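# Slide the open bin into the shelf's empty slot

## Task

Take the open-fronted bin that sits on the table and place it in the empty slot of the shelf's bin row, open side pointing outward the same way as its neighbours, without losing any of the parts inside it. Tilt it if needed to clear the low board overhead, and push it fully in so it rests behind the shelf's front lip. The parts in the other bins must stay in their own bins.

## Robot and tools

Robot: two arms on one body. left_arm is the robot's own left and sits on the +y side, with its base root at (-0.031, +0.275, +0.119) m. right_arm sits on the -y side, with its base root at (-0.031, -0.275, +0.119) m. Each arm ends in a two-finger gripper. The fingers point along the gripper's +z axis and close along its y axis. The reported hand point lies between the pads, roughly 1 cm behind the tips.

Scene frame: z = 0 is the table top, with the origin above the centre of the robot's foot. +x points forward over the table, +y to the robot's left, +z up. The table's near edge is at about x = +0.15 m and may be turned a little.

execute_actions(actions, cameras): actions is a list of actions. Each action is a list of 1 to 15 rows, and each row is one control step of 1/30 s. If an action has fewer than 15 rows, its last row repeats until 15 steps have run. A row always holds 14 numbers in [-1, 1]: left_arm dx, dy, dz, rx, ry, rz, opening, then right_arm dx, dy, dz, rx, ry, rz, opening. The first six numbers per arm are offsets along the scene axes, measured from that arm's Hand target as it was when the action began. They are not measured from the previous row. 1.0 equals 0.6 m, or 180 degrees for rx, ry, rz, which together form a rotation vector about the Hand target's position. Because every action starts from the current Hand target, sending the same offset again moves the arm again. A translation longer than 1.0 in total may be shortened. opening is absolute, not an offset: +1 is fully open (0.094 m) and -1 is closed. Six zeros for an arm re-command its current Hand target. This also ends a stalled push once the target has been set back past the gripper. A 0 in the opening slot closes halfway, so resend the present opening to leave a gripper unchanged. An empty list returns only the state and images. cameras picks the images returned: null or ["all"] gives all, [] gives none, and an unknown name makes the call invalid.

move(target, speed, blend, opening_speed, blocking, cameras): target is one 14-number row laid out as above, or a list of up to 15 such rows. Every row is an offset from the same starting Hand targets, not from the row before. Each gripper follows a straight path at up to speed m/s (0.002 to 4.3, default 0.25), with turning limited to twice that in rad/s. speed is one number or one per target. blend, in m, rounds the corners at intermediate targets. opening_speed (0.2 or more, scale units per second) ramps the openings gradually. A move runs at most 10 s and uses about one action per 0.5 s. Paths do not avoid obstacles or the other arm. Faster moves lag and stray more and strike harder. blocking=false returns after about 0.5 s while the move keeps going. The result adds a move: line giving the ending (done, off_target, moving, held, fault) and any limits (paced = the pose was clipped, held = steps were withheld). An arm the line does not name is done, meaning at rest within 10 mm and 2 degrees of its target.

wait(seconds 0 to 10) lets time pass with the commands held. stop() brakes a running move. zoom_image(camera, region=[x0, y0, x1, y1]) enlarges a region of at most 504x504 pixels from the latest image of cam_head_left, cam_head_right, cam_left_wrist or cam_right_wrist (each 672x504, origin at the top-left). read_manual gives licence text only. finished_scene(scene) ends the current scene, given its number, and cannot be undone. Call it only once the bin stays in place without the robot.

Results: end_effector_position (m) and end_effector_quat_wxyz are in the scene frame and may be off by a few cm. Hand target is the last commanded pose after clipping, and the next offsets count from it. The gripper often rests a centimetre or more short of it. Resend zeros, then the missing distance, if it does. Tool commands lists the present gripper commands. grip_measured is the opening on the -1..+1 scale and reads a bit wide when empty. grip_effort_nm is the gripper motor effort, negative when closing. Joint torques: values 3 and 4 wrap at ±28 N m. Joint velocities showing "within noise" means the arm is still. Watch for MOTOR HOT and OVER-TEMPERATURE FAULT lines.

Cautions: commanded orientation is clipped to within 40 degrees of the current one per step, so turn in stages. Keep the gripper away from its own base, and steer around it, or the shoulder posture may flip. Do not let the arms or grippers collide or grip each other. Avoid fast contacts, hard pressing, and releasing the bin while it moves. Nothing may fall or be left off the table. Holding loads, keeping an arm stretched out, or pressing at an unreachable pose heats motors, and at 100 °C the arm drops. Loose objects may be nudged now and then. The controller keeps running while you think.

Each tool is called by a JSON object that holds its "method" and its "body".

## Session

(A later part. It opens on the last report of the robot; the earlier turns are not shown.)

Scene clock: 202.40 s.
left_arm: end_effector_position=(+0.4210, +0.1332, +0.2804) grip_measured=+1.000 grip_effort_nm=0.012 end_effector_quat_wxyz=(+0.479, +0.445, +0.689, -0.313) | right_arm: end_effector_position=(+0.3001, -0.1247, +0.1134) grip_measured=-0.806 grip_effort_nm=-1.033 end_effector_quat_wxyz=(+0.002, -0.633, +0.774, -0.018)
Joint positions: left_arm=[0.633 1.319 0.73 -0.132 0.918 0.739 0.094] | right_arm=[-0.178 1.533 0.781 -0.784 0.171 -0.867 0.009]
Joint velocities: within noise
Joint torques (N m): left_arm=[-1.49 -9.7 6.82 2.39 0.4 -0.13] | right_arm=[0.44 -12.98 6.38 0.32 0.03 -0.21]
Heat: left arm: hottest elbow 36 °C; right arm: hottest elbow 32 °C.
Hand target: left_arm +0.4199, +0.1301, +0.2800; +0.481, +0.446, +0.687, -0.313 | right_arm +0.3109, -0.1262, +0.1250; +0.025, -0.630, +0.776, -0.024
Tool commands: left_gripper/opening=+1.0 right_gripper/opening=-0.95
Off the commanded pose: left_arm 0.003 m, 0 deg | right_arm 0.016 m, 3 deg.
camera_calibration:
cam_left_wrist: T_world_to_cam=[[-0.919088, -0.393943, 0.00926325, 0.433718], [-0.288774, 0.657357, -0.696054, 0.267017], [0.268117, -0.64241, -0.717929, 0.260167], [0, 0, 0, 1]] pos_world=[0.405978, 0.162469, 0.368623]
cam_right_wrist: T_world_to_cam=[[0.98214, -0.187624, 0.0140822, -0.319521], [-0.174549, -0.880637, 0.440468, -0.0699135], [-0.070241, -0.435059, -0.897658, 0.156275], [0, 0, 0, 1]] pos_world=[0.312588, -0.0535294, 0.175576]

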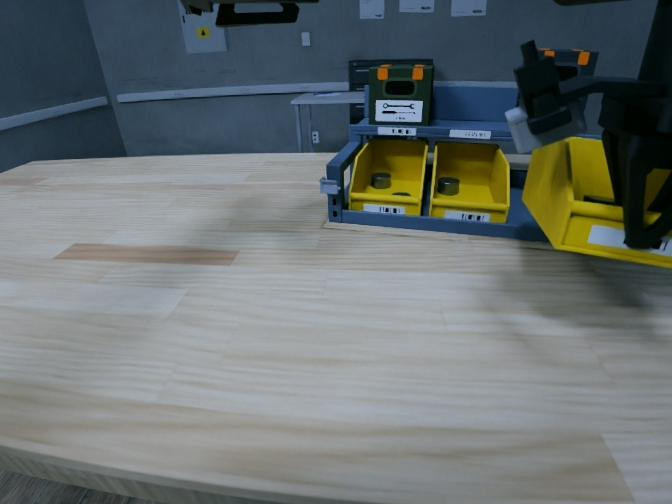

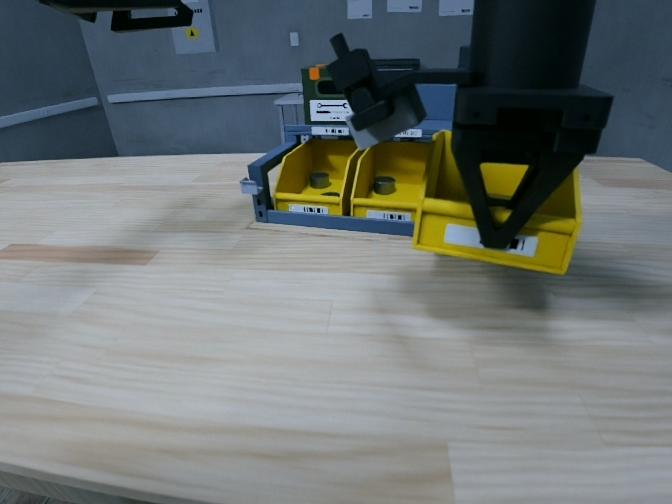

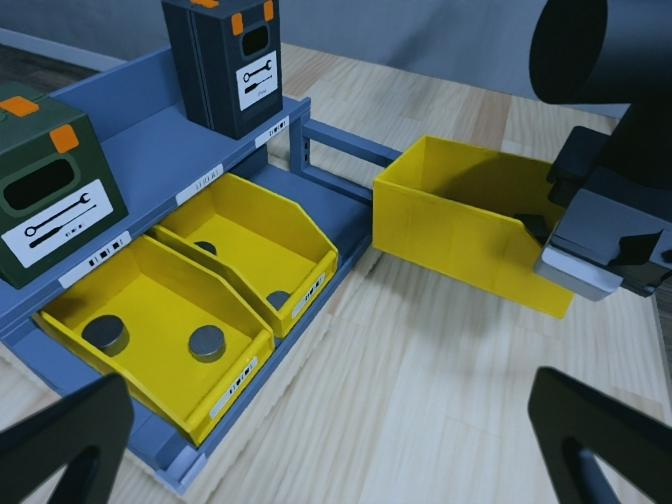

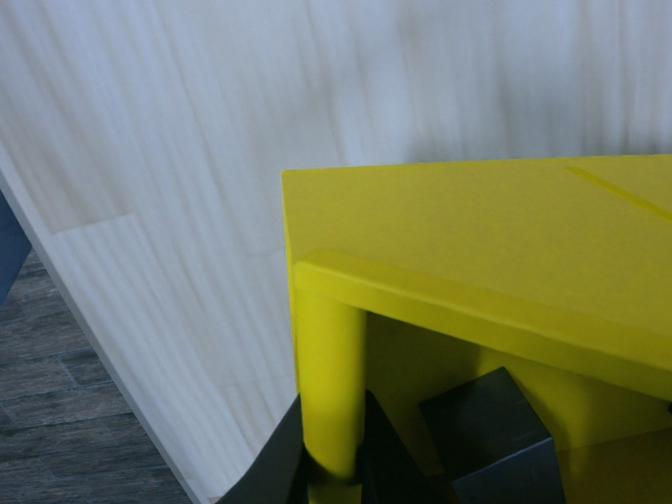

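{"method": "zoom_image", "body": {"camera": "cam_left_wrist", "region": [280, 110, 440, 230]}}

{"method": "zoom_image", "body": {"camera": "cam_left_wrist", "region": [220, 230, 380, 350]}}

{"method": "zoom_image", "body": {"camera": "cam_left_wrist", "region": [130, 340, 290, 460]}}

Scaled by 3.150 from the camera's 672x504 image, which has a finer 960x720 frame.

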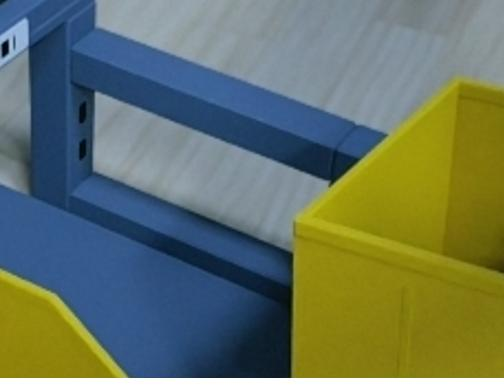

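Scaled by 3.150 from the camera's 672x504 image, which has a finer 960x720 frame.

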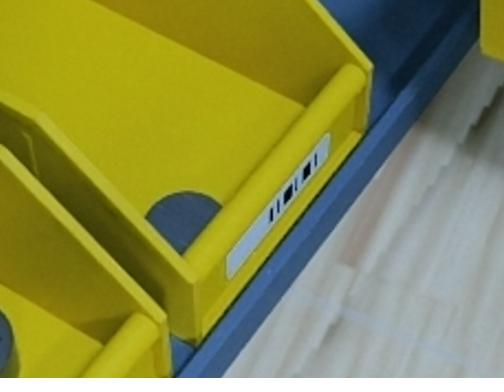

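Scaled by 3.150 from the camera's 672x504 image, which has a finer 960x720 frame.

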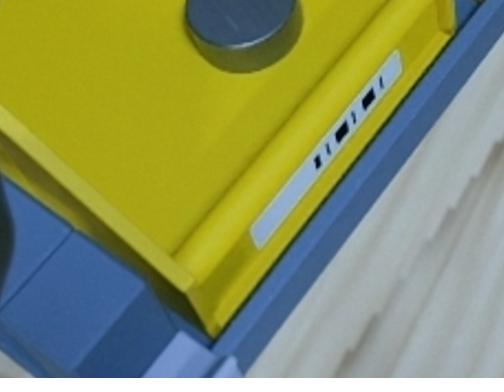

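{"method": "move", "body": {"target": [0,0,0,0,0,0,1,0,0,0,0,0,0.025,-0.95], "speed": 0.08}}

{"method": "zoom_image", "body": {"camera": "cam_left_wrist", "region": [280, 110, 440, 230]}}

Scene clock: 306.93 s.
left_arm: end_effector_position=(+0.4210, +0.1332, +0.2804) grip_measured=+1.000 grip_effort_nm=0.012 end_effector_quat_wxyz=(+0.479, +0.445, +0.689, -0.313) | right_arm: end_effector_position=(+0.3006, -0.1244, +0.1139) grip_measured=-0.806 grip_effort_nm=-1.023 end_effector_quat_wxyz=(+0.003, -0.663, +0.749, -0.016)
Joint positions: left_arm=[0.633 1.319 0.73 -0.132 0.918 0.738 0.094] | right_arm=[-0.179 1.531 0.781 -0.782 0.167 -0.947 0.009]
Joint velocities: within noise
Joint torques (N m): left_arm=[-1.61 -9.82 6.76 2.35 0.4 -0.12] | right_arm=[0.56 -13.04 6.19 0.38 -0.01 -0.25]
Heat: left arm: hottest elbow 36 °C; right arm: hottest elbow 31 °C.
Hand target: left_arm +0.4199, +0.1301, +0.2800; +0.481, +0.446, +0.687, -0.313 | right_arm +0.3109, -0.1262, +0.1251; +0.026, -0.660, +0.751, -0.023
Off the commanded pose: left_arm 0.003 m, 0 deg | right_arm 0.015 m, 3 deg.
move: off_target (right_arm)
camera_calibration:
cam_left_wrist: T_world_to_cam=[[-0.919045, -0.394034, 0.00966998, 0.433566], [-0.289098, 0.657212, -0.696057, 0.267174], [0.267915, -0.642503, -0.717922, 0.260262], [0, 0, 0, 1]] pos_world=[0.405978, 0.162469, 0.368624]
cam_right_wrist: T_world_to_cam=[[0.993767, -0.110774, 0.0125393, -0.313648], [-0.105054, -0.892885, 0.437858, -0.0917568], [-0.0373072, -0.436446, -0.898957, 0.146906], [0, 0, 0, 1]] pos_world=[0.307535, -0.0525559, 0.176171]

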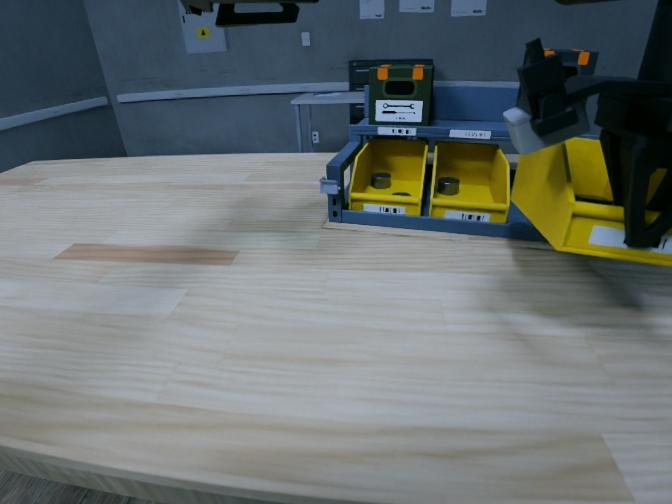

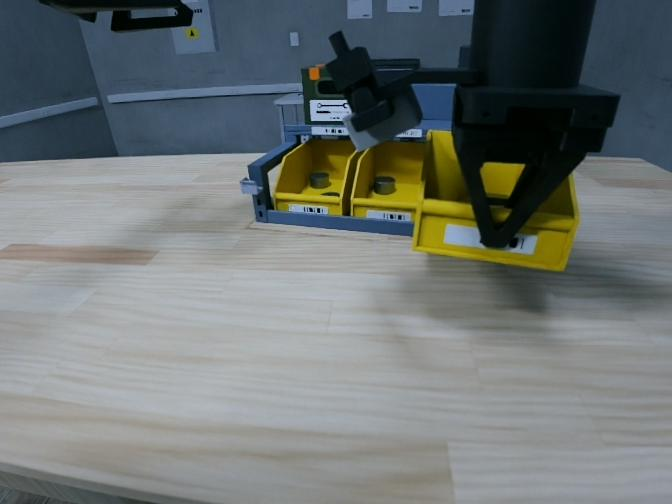

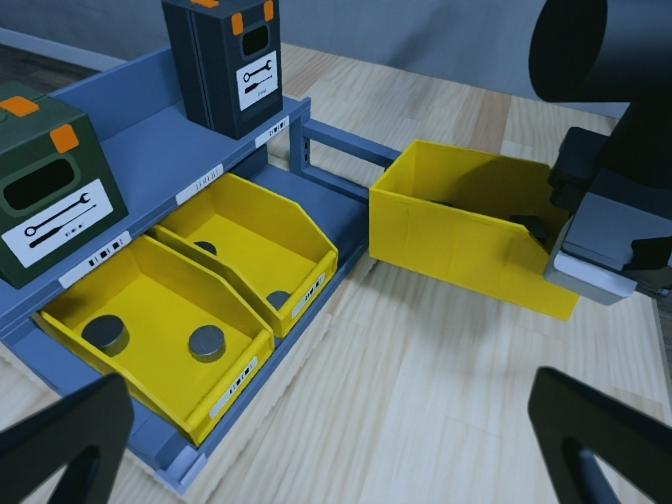

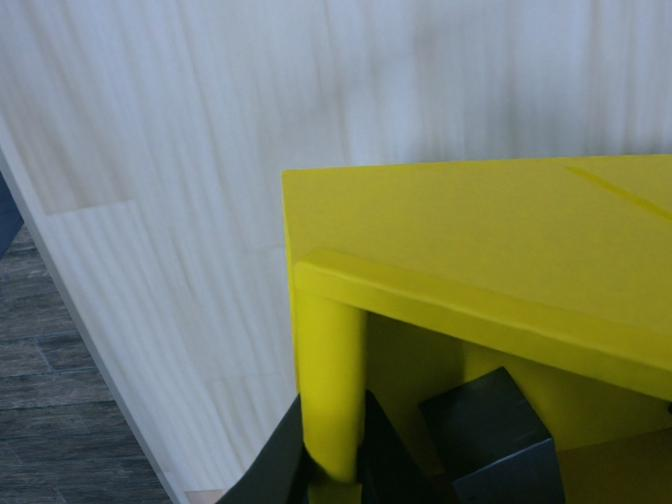

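Scaled by 3.150 from the camera's 672x504 image, which has a finer 960x720 frame.

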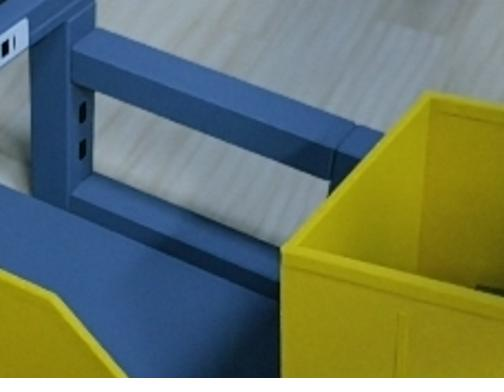

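{"method": "zoom_image", "body": {"camera": "cam_left_wrist", "region": [350, 120, 610, 340]}}

Scaled by 1.938 from the camera's 672x504 image, which has a finer 960x720 frame.

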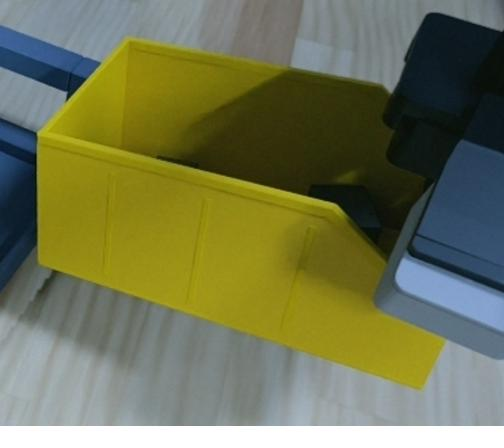

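{"method": "move", "body": {"target": [0,0,0,0,0,0,1,0,0,-0.07,0,0,0.005,-0.95], "speed": 0.1}}

{"method": "zoom_image", "body": {"camera": "cam_left_wrist", "region": [280, 110, 520, 290]}}

{"method": "zoom_image", "body": {"camera": "cam_left_wrist", "region": [400, 150, 640, 330]}}

Scene clock: 341.57 s.
left_arm: end_effector_position=(+0.4210, +0.1332, +0.2804) grip_measured=+1.000 grip_effort_nm=0.007 end_effector_quat_wxyz=(+0.479, +0.445, +0.689, -0.313) | right_arm: end_effector_position=(+0.3008, -0.1253, +0.0786) grip_measured=-0.806 grip_effort_nm=-1.028 end_effector_quat_wxyz=(+0.012, -0.668, +0.744, -0.018)
Joint positions: left_arm=[0.633 1.319 0.73 -0.132 0.918 0.738 0.094] | right_arm=[-0.196 1.604 0.739 -0.647 0.164 -0.98 0.009]
Joint velocities: within noise
Joint torques (N m): left_arm=[-1.61 -9.82 6.74 2.41 0.4 -0.13] | right_arm=[0.62 -11.52 5.82 0.55 0.01 -0.22]
Heat: left arm: hottest elbow 35 °C; right arm: hottest elbow 31 °C.
Hand target: left_arm +0.4199, +0.1300, +0.2800; +0.481, +0.446, +0.687, -0.313 | right_arm +0.3109, -0.1262, +0.0829; +0.026, -0.666, +0.746, -0.023
Off the commanded pose: left_arm 0.003 m, 0 deg | right_arm 0.011 m, 2 deg.
move: off_target (right_arm)
camera_calibration:
cam_left_wrist: T_world_to_cam=[[-0.919045, -0.394034, 0.00966998, 0.433566], [-0.289098, 0.657212, -0.696057, 0.267174], [0.267915, -0.642503, -0.717922, 0.260262], [0, 0, 0, 1]] pos_world=[0.405978, 0.162469, 0.368624]
cam_right_wrist: T_world_to_cam=[[0.994873, -0.0976927, 0.0261447, -0.313276], [-0.0994619, -0.898423, 0.427718, -0.0786892], [-0.0182959, -0.428126, -0.903534, 0.110546], [0, 0, 0, 1]] pos_world=[0.305866, -0.0539732, 0.14173]

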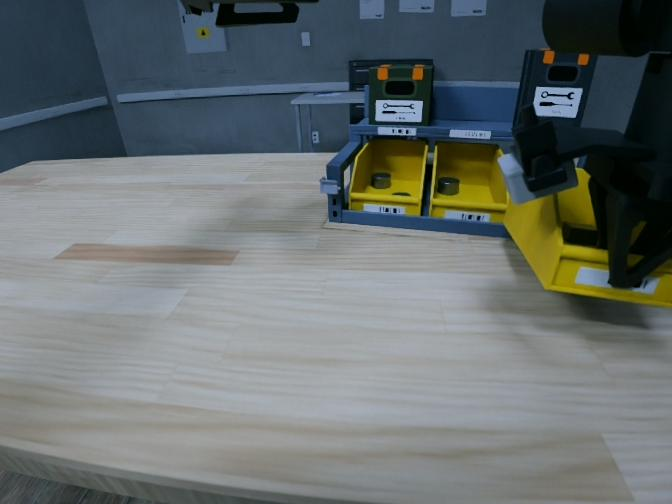

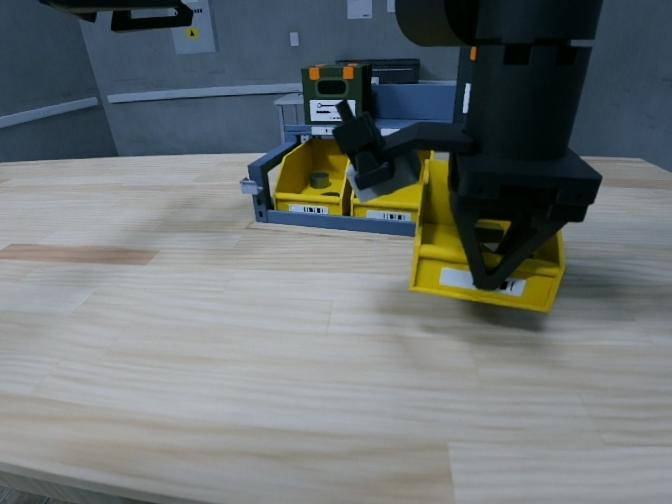

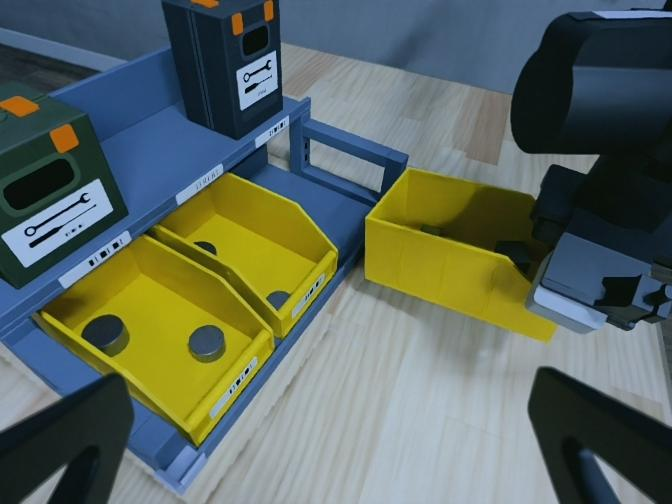

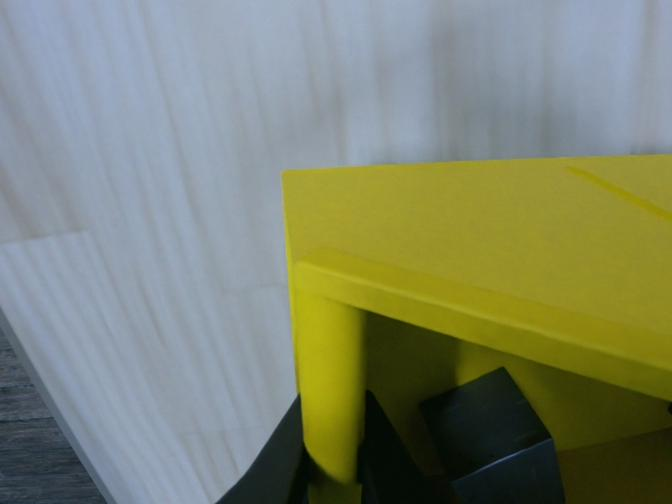

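Scaled by 2.100 from the camera's 672x504 image, which has a finer 960x720 frame.

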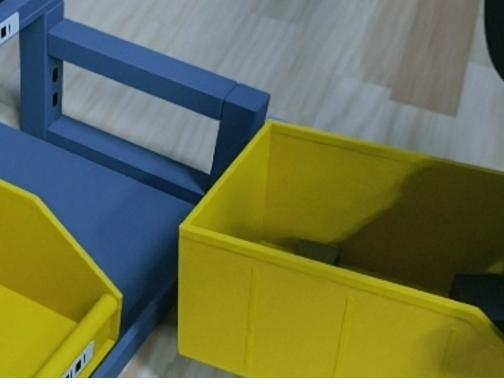

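Scaled by 2.100 from the camera's 672x504 image, which has a finer 960x720 frame.

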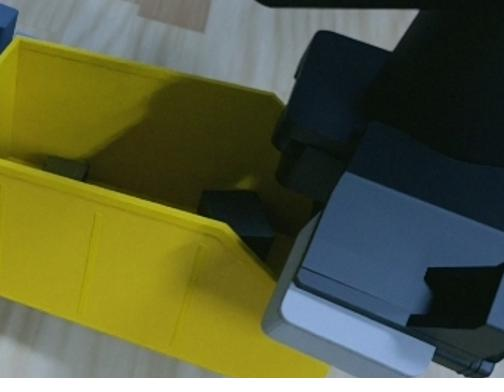

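{"method": "zoom_image", "body": {"camera": "cam_left_wrist", "region": [350, 130, 430, 230]}}

{"method": "zoom_image", "body": {"camera": "cam_left_wrist", "region": [300, 200, 400, 300]}}

Scaled by 5.040 from the camera's 672x504 image, which has a finer 960x720 frame.

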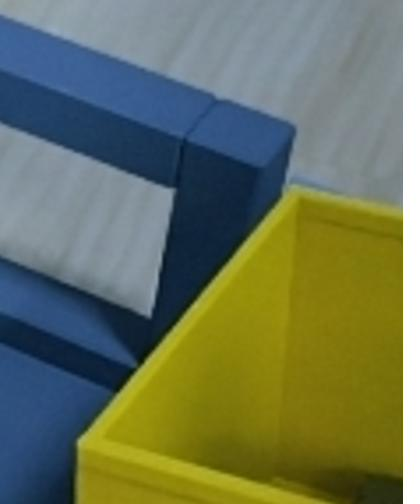

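Scaled by 5.040 from the camera's 672x504 image, which has a finer 960x720 frame.

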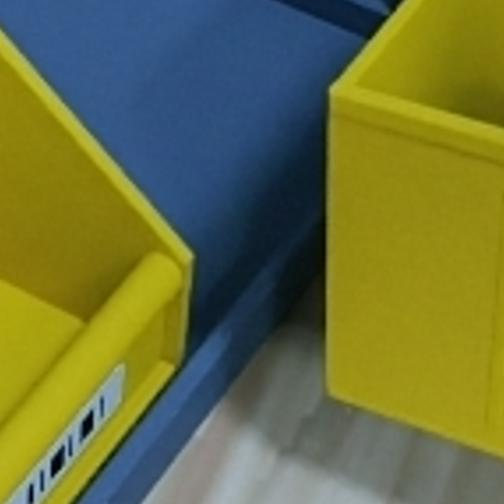

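{"method": "zoom_image", "body": {"camera": "cam_head_right", "region": [240, 130, 580, 330]}}

{"method": "zoom_image", "body": {"camera": "cam_head_left", "region": [320, 120, 672, 310]}}

Scaled by 1.482 from the camera's 672x504 image, which has a finer 960x720 frame.

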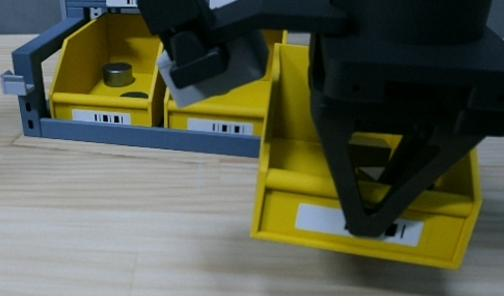

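Scaled by 1.432 from the camera's 672x504 image, which has a finer 960x720 frame.

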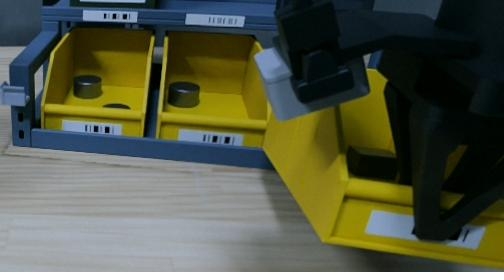

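{"method": "move", "body": {"target": [0,0,0,0,0,0,1,-0.005,-0.038,0,-0.008,0,0.0055,-0.95], "speed": 0.08}}

{"method": "zoom_image", "body": {"camera": "cam_left_wrist", "region": [300, 120, 500, 300]}}

Scene clock: 420.70 s.
left_arm: end_effector_position=(+0.4210, +0.1332, +0.2804) grip_measured=+1.000 grip_effort_nm=0.012 end_effector_quat_wxyz=(+0.479, +0.445, +0.689, -0.313) | right_arm: end_effector_position=(+0.2958, -0.1474, +0.0721) grip_measured=-0.806 grip_effort_nm=-1.028 end_effector_quat_wxyz=(-0.004, -0.675, +0.737, -0.022)
Joint positions: left_arm=[0.633 1.319 0.73 -0.132 0.918 0.738 0.094] | right_arm=[-0.24 1.599 0.713 -0.647 0.178 -1.041 0.009]
Joint velocities: within noise
Joint torques (N m): left_arm=[-1.67 -9.76 6.74 2.37 0.4 -0.12] | right_arm=[0.62 -12.98 5.41 0.38 0.16 -0.19]
Heat: left arm: hottest elbow 35 °C; right arm: hottest shoulder 31 °C.
Hand target: left_arm +0.4199, +0.1300, +0.2800; +0.481, +0.446, +0.687, -0.313 | right_arm +0.3078, -0.1490, +0.0830; +0.017, -0.672, +0.739, -0.032
Off the commanded pose: left_arm 0.003 m, 0 deg | right_arm 0.016 m, 3 deg.
move: off_target (right_arm)
camera_calibration:
cam_left_wrist: T_world_to_cam=[[-0.919045, -0.394034, 0.00966998, 0.433566], [-0.289098, 0.657212, -0.696057, 0.267174], [0.267915, -0.642503, -0.717922, 0.260262], [0, 0, 0, 1]] pos_world=[0.405978, 0.162469, 0.368624]
cam_right_wrist: T_world_to_cam=[[0.996923, -0.0776287, 0.0108944, -0.306793], [-0.0741081, -0.888027, 0.453779, -0.104125], [-0.0255517, -0.45319, -0.891048, 0.0926094], [0, 0, 0, 1]] pos_world=[0.300499, -0.0743121, 0.133111]

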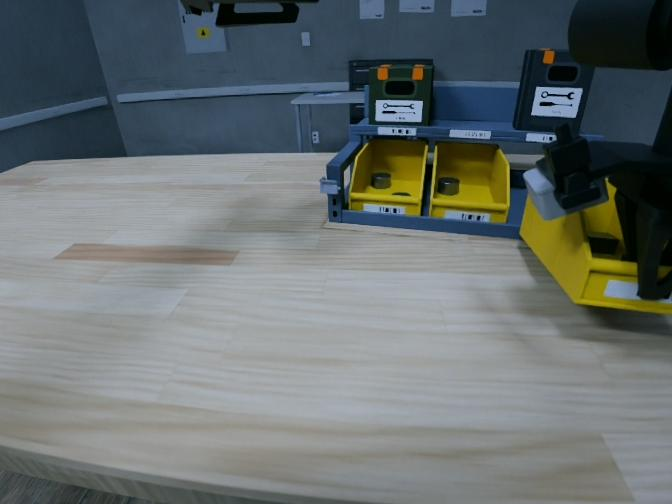

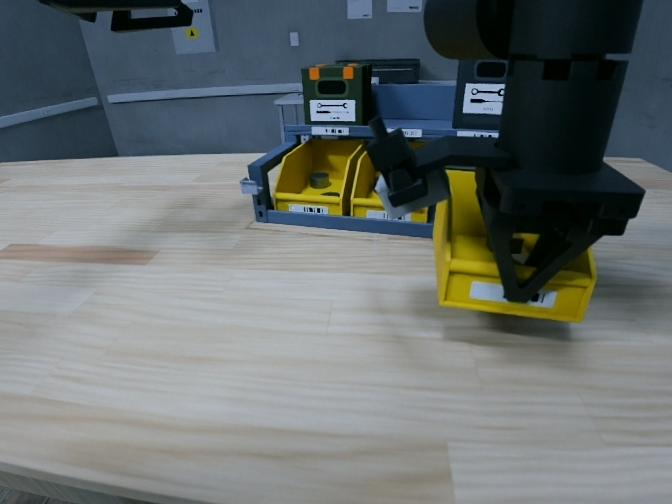

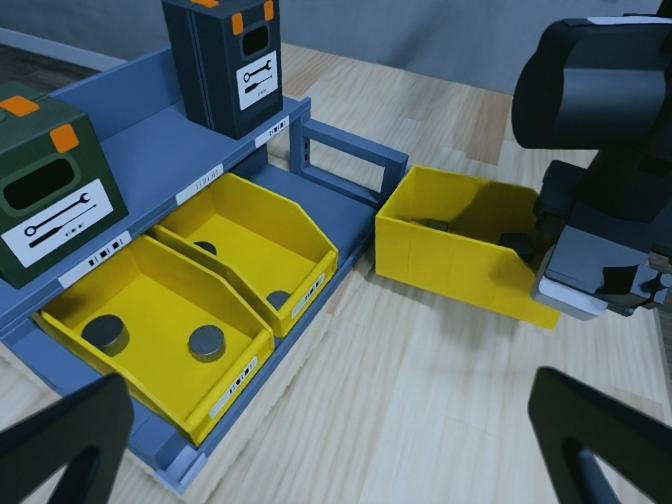

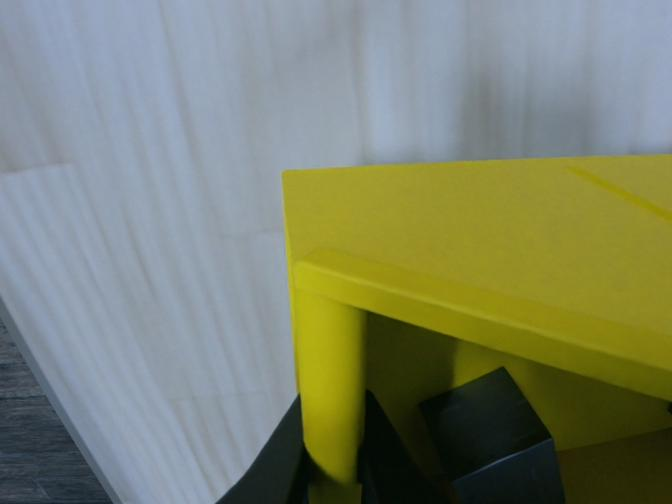

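Scaled by 2.520 from the camera's 672x504 image, which has a finer 960x720 frame.

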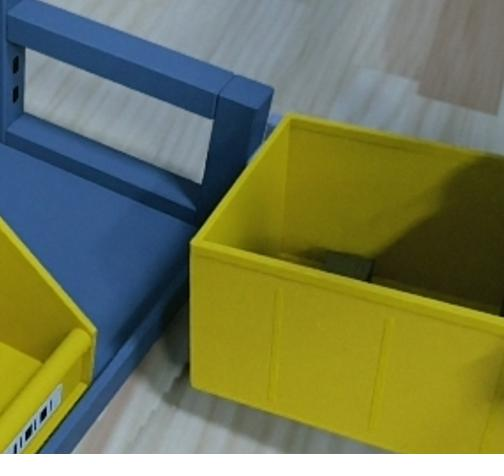

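{"method": "move", "body": {"target": [0,0,0,0,0,0,1,0.0413,-0.0054,0.012,0,0,0,-0.95], "speed": 0.08}}

{"method": "zoom_image", "body": {"camera": "cam_left_wrist", "region": [300, 120, 500, 300]}}

Scene clock: 445.57 s.
left_arm: end_effector_position=(+0.4210, +0.1332, +0.2804) grip_measured=+1.000 grip_effort_nm=0.007 end_effector_quat_wxyz=(+0.479, +0.445, +0.689, -0.313) | right_arm: end_effector_position=(+0.3037, -0.1569, +0.0745) grip_measured=-0.806 grip_effort_nm=-1.028 end_effector_quat_wxyz=(-0.008, -0.676, +0.736, -0.021)
Joint positions: left_arm=[0.633 1.319 0.73 -0.132 0.918 0.738 0.094] | right_arm=[-0.273 1.599 0.73 -0.667 0.178 -1.075 0.009]
Joint velocities: within noise
Joint torques (N m): left_arm=[-1.67 -9.82 6.78 2.37 0.4 -0.12] | right_arm=[0.67 -11.75 9.43 -0.38 0.04 -0.19]
Heat: left arm: hottest elbow 35 °C; right arm: hottest shoulder 31 °C.
Hand target: left_arm +0.4199, +0.1300, +0.2800; +0.481, +0.446, +0.687, -0.313 | right_arm +0.3327, -0.1522, +0.0902; -0.018, +0.672, -0.739, +0.032
Off the commanded pose: left_arm 0.003 m, 0 deg | right_arm 0.033 m, 3 deg.
move: off_target (right_arm)
camera_calibration:
cam_left_wrist: T_world_to_cam=[[-0.919045, -0.394034, 0.00966998, 0.433566], [-0.289098, 0.657212, -0.696057, 0.267174], [0.267915, -0.642503, -0.717922, 0.260262], [0, 0, 0, 1]] pos_world=[0.405978, 0.162469, 0.368624]
cam_right_wrist: T_world_to_cam=[[0.997184, -0.0749266, 0.00330834, -0.314538], [-0.0680908, -0.885952, 0.458752, -0.114965], [-0.0314417, -0.457685, -0.888558, 0.0915553], [0, 0, 0, 1]] pos_world=[0.308702, -0.0835174, 0.135133]

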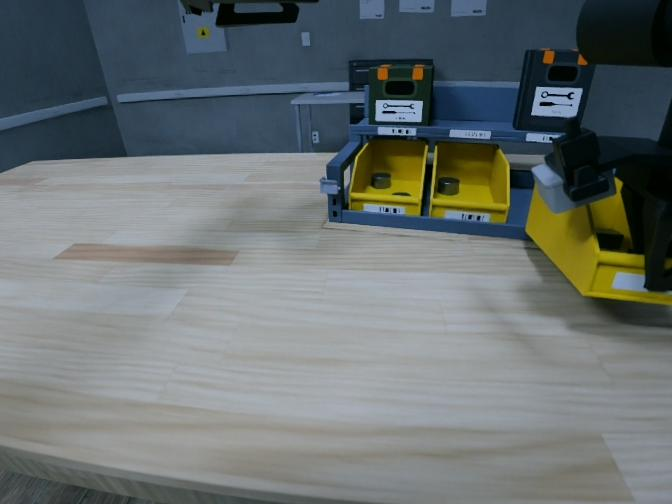

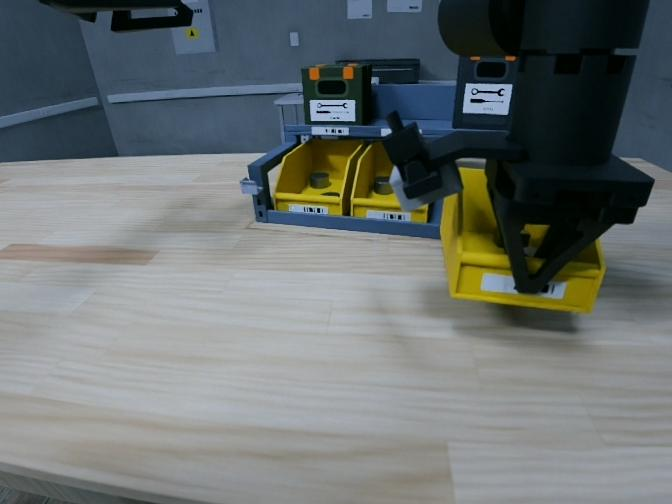

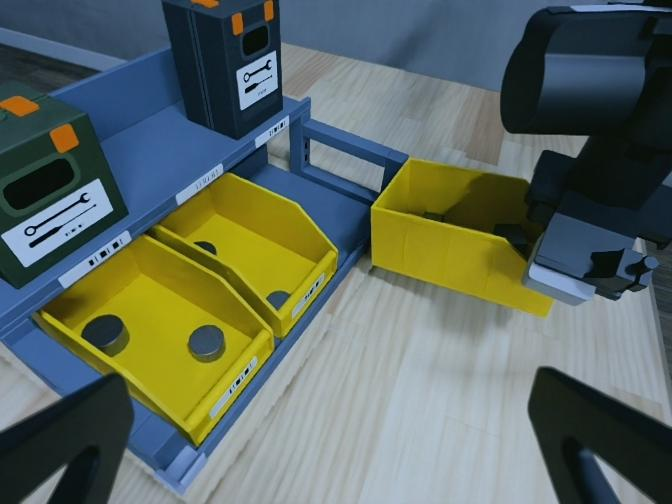

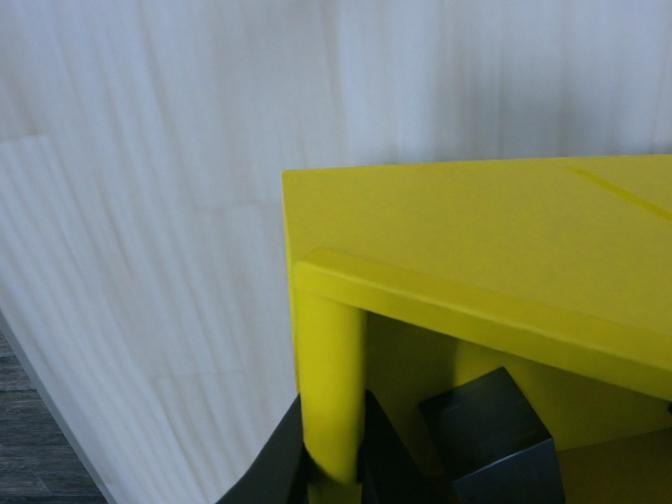

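Scaled by 2.520 from the camera's 672x504 image, which has a finer 960x720 frame.

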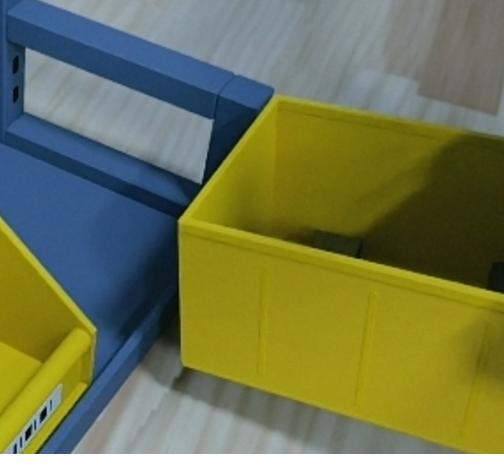

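{"method": "move", "body": {"target": [0,0,0,0,0,0,1,0.0513,0.0067,0,0,0,-0.0078,-0.95], "speed": 0.08}}

{"method": "zoom_image", "body": {"camera": "cam_left_wrist", "region": [300, 120, 500, 300]}}

Scene clock: 465.73 s.
left_arm: end_effector_position=(+0.4210, +0.1332, +0.2804) grip_measured=+1.000 grip_effort_nm=0.007 end_effector_quat_wxyz=(+0.479, +0.445, +0.689, -0.313) | right_arm: end_effector_position=(+0.3352, -0.1521, +0.0769) grip_measured=-0.806 grip_effort_nm=-1.028 end_effector_quat_wxyz=(-0.005, -0.668, +0.743, -0.023)
Joint positions: left_arm=[0.633 1.319 0.73 -0.132 0.918 0.738 0.094] | right_arm=[-0.293 1.649 0.816 -0.692 0.178 -1.076 0.009]
Joint velocities: within noise
Joint torques (N m): left_arm=[-1.49 -9.76 6.78 2.37 0.42 -0.12] | right_arm=[0.62 -12.1 9.92 -0.27 0.02 -0.17]
Heat: left arm: hottest elbow 35 °C; right arm: hottest shoulder 31 °C.
Hand target: left_arm +0.4199, +0.1300, +0.2800; +0.481, +0.446, +0.687, -0.313 | right_arm +0.3635, -0.1481, +0.0902; +0.017, -0.663, +0.748, -0.032
Off the commanded pose: left_arm 0.003 m, 0 deg | right_arm 0.031 m, 3 deg.
move: off_target (right_arm)
camera_calibration:
cam_left_wrist: T_world_to_cam=[[-0.919045, -0.394034, 0.00966998, 0.433566], [-0.289098, 0.657212, -0.696057, 0.267174], [0.267915, -0.642503, -0.717922, 0.260262], [0, 0, 0, 1]] pos_world=[0.405978, 0.162469, 0.368624]
cam_right_wrist: T_world_to_cam=[[0.99537, -0.0955664, 0.0102983, -0.348749], [-0.0897228, -0.885347, 0.456192, -0.102127], [-0.0344791, -0.455004, -0.889822, 0.0983756], [0, 0, 0, 1]] pos_world=[0.341363, -0.0789854, 0.137718]

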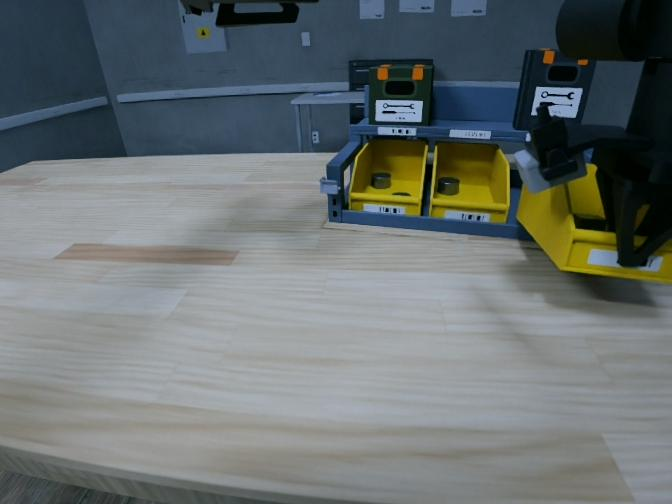

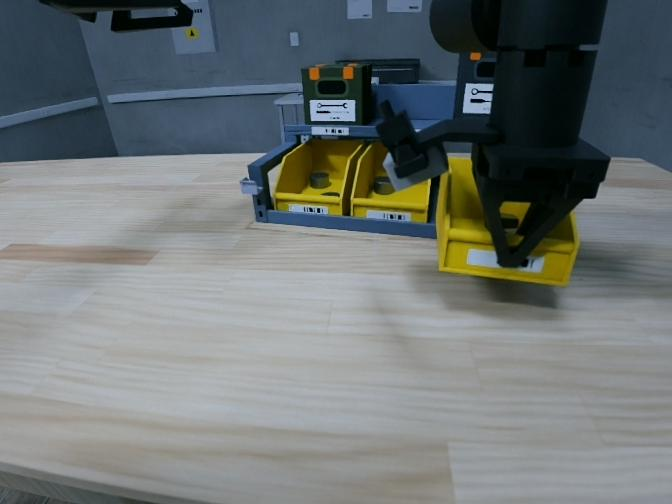

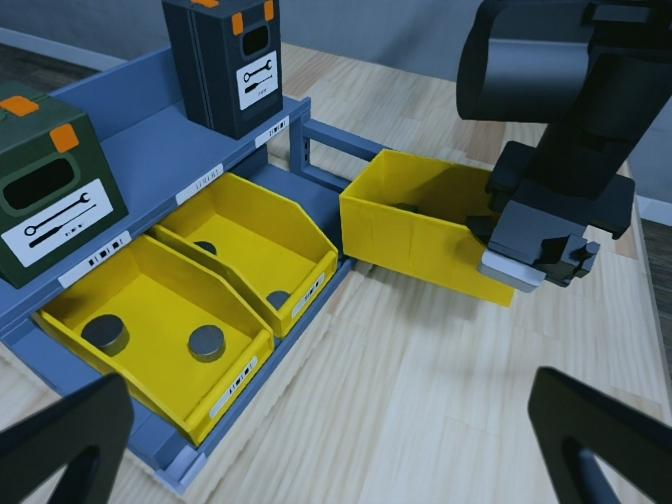

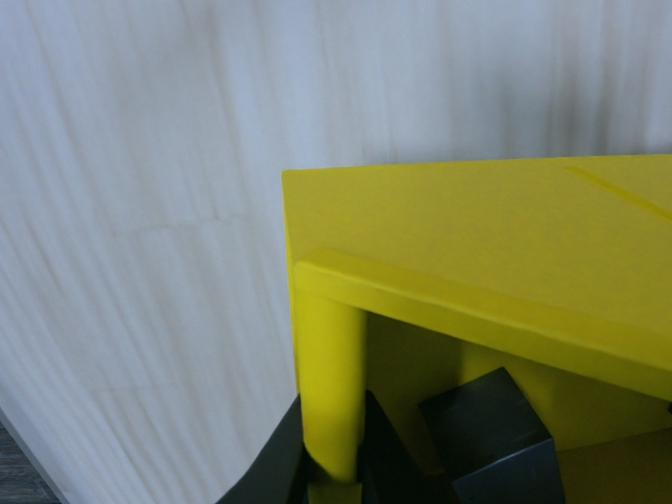

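Scaled by 2.520 from the camera's 672x504 image, which has a finer 960x720 frame.

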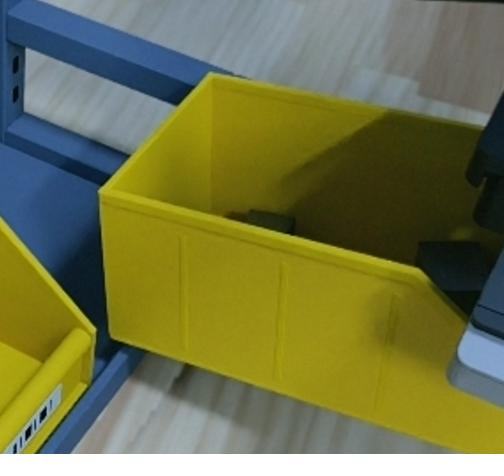

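{"method": "move", "body": {"target": [0,0,0,0,0,0,1,0.0661,-0.0085,0,0.0014,0.011,0,-0.95], "speed": 0.08}}

{"method": "zoom_image", "body": {"camera": "cam_left_wrist", "region": [280, 110, 480, 290]}}

Scene clock: 489.07 s.
left_arm: end_effector_position=(+0.4210, +0.1332, +0.2804) grip_measured=+1.000 grip_effort_nm=0.007 end_effector_quat_wxyz=(+0.479, +0.445, +0.689, -0.313) | right_arm: end_effector_position=(+0.3741, -0.1562, +0.0759) grip_measured=-0.806 grip_effort_nm=-1.028 end_effector_quat_wxyz=(-0.017, -0.666, +0.745, -0.009)
Joint positions: left_arm=[0.633 1.319 0.73 -0.132 0.918 0.738 0.094] | right_arm=[-0.345 1.728 0.942 -0.764 0.159 -1.117 0.009]
Joint velocities: within noise
Joint torques (N m): left_arm=[-1.49 -9.82 6.78 2.36 0.41 -0.13] | right_arm=[0.91 -13.68 10.32 -0.28 -0.03 -0.24]
Heat: left arm: hottest elbow 35 °C; right arm: hottest elbow 34 °C.
Hand target: left_arm +0.4199, +0.1300, +0.2800; +0.481, +0.446, +0.687, -0.313 | right_arm +0.4031, -0.1532, +0.0902; +0.006, -0.664, +0.748, -0.019
Off the commanded pose: left_arm 0.003 m, 0 deg | right_arm 0.032 m, 3 deg.
move: off_target (right_arm)
camera_calibration:
cam_left_wrist: T_world_to_cam=[[-0.919045, -0.394034, 0.00966998, 0.433566], [-0.289098, 0.657212, -0.696057, 0.267174], [0.267915, -0.642503, -0.717922, 0.260262], [0, 0, 0, 1]] pos_world=[0.405978, 0.162469, 0.368624]
cam_right_wrist: T_world_to_cam=[[0.994402, -0.102284, -0.0264944, -0.385701], [-0.0790907, -0.886842, 0.455253, -0.105915], [-0.0700613, -0.450609, -0.889968, 0.110977], [0, 0, 0, 1]] pos_world=[0.38294, -0.0833737, 0.136765]

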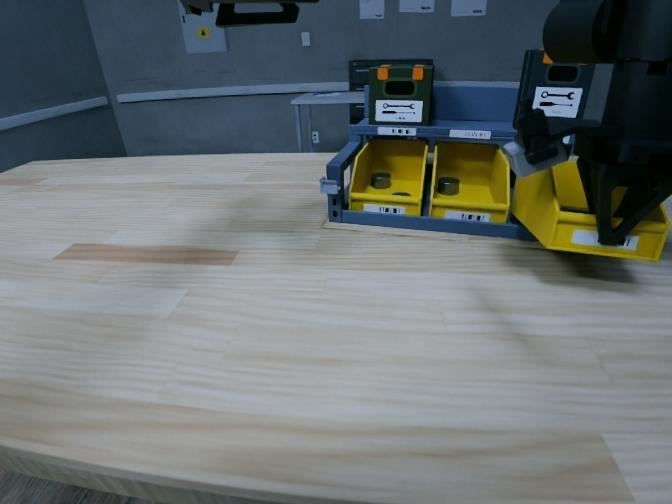

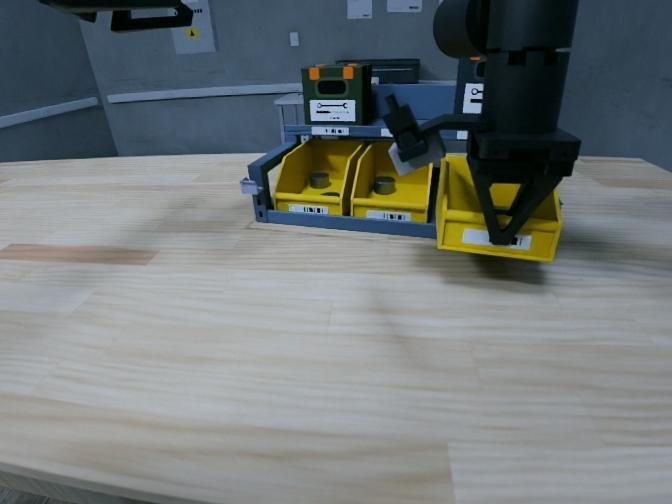

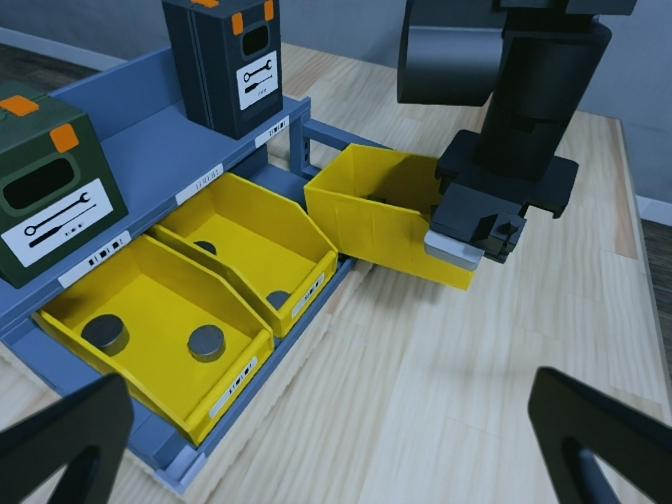

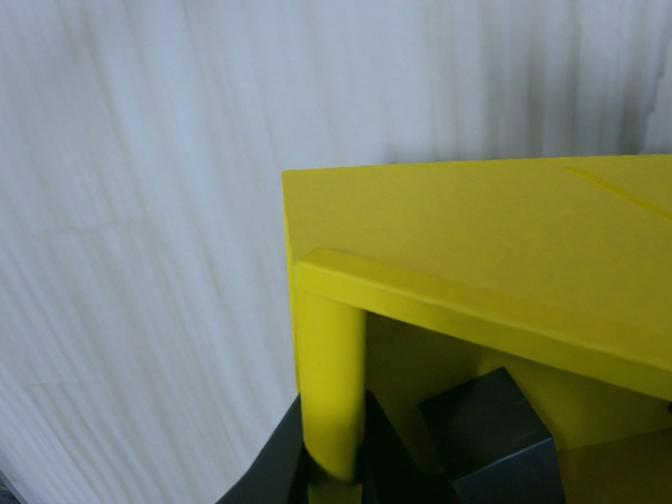

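Scaled by 2.520 from the camera's 672x504 image, which has a finer 960x720 frame.

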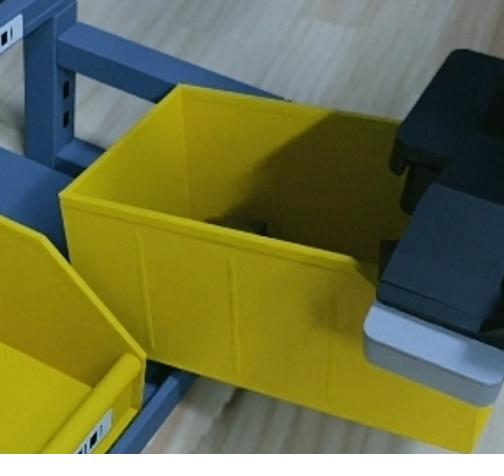

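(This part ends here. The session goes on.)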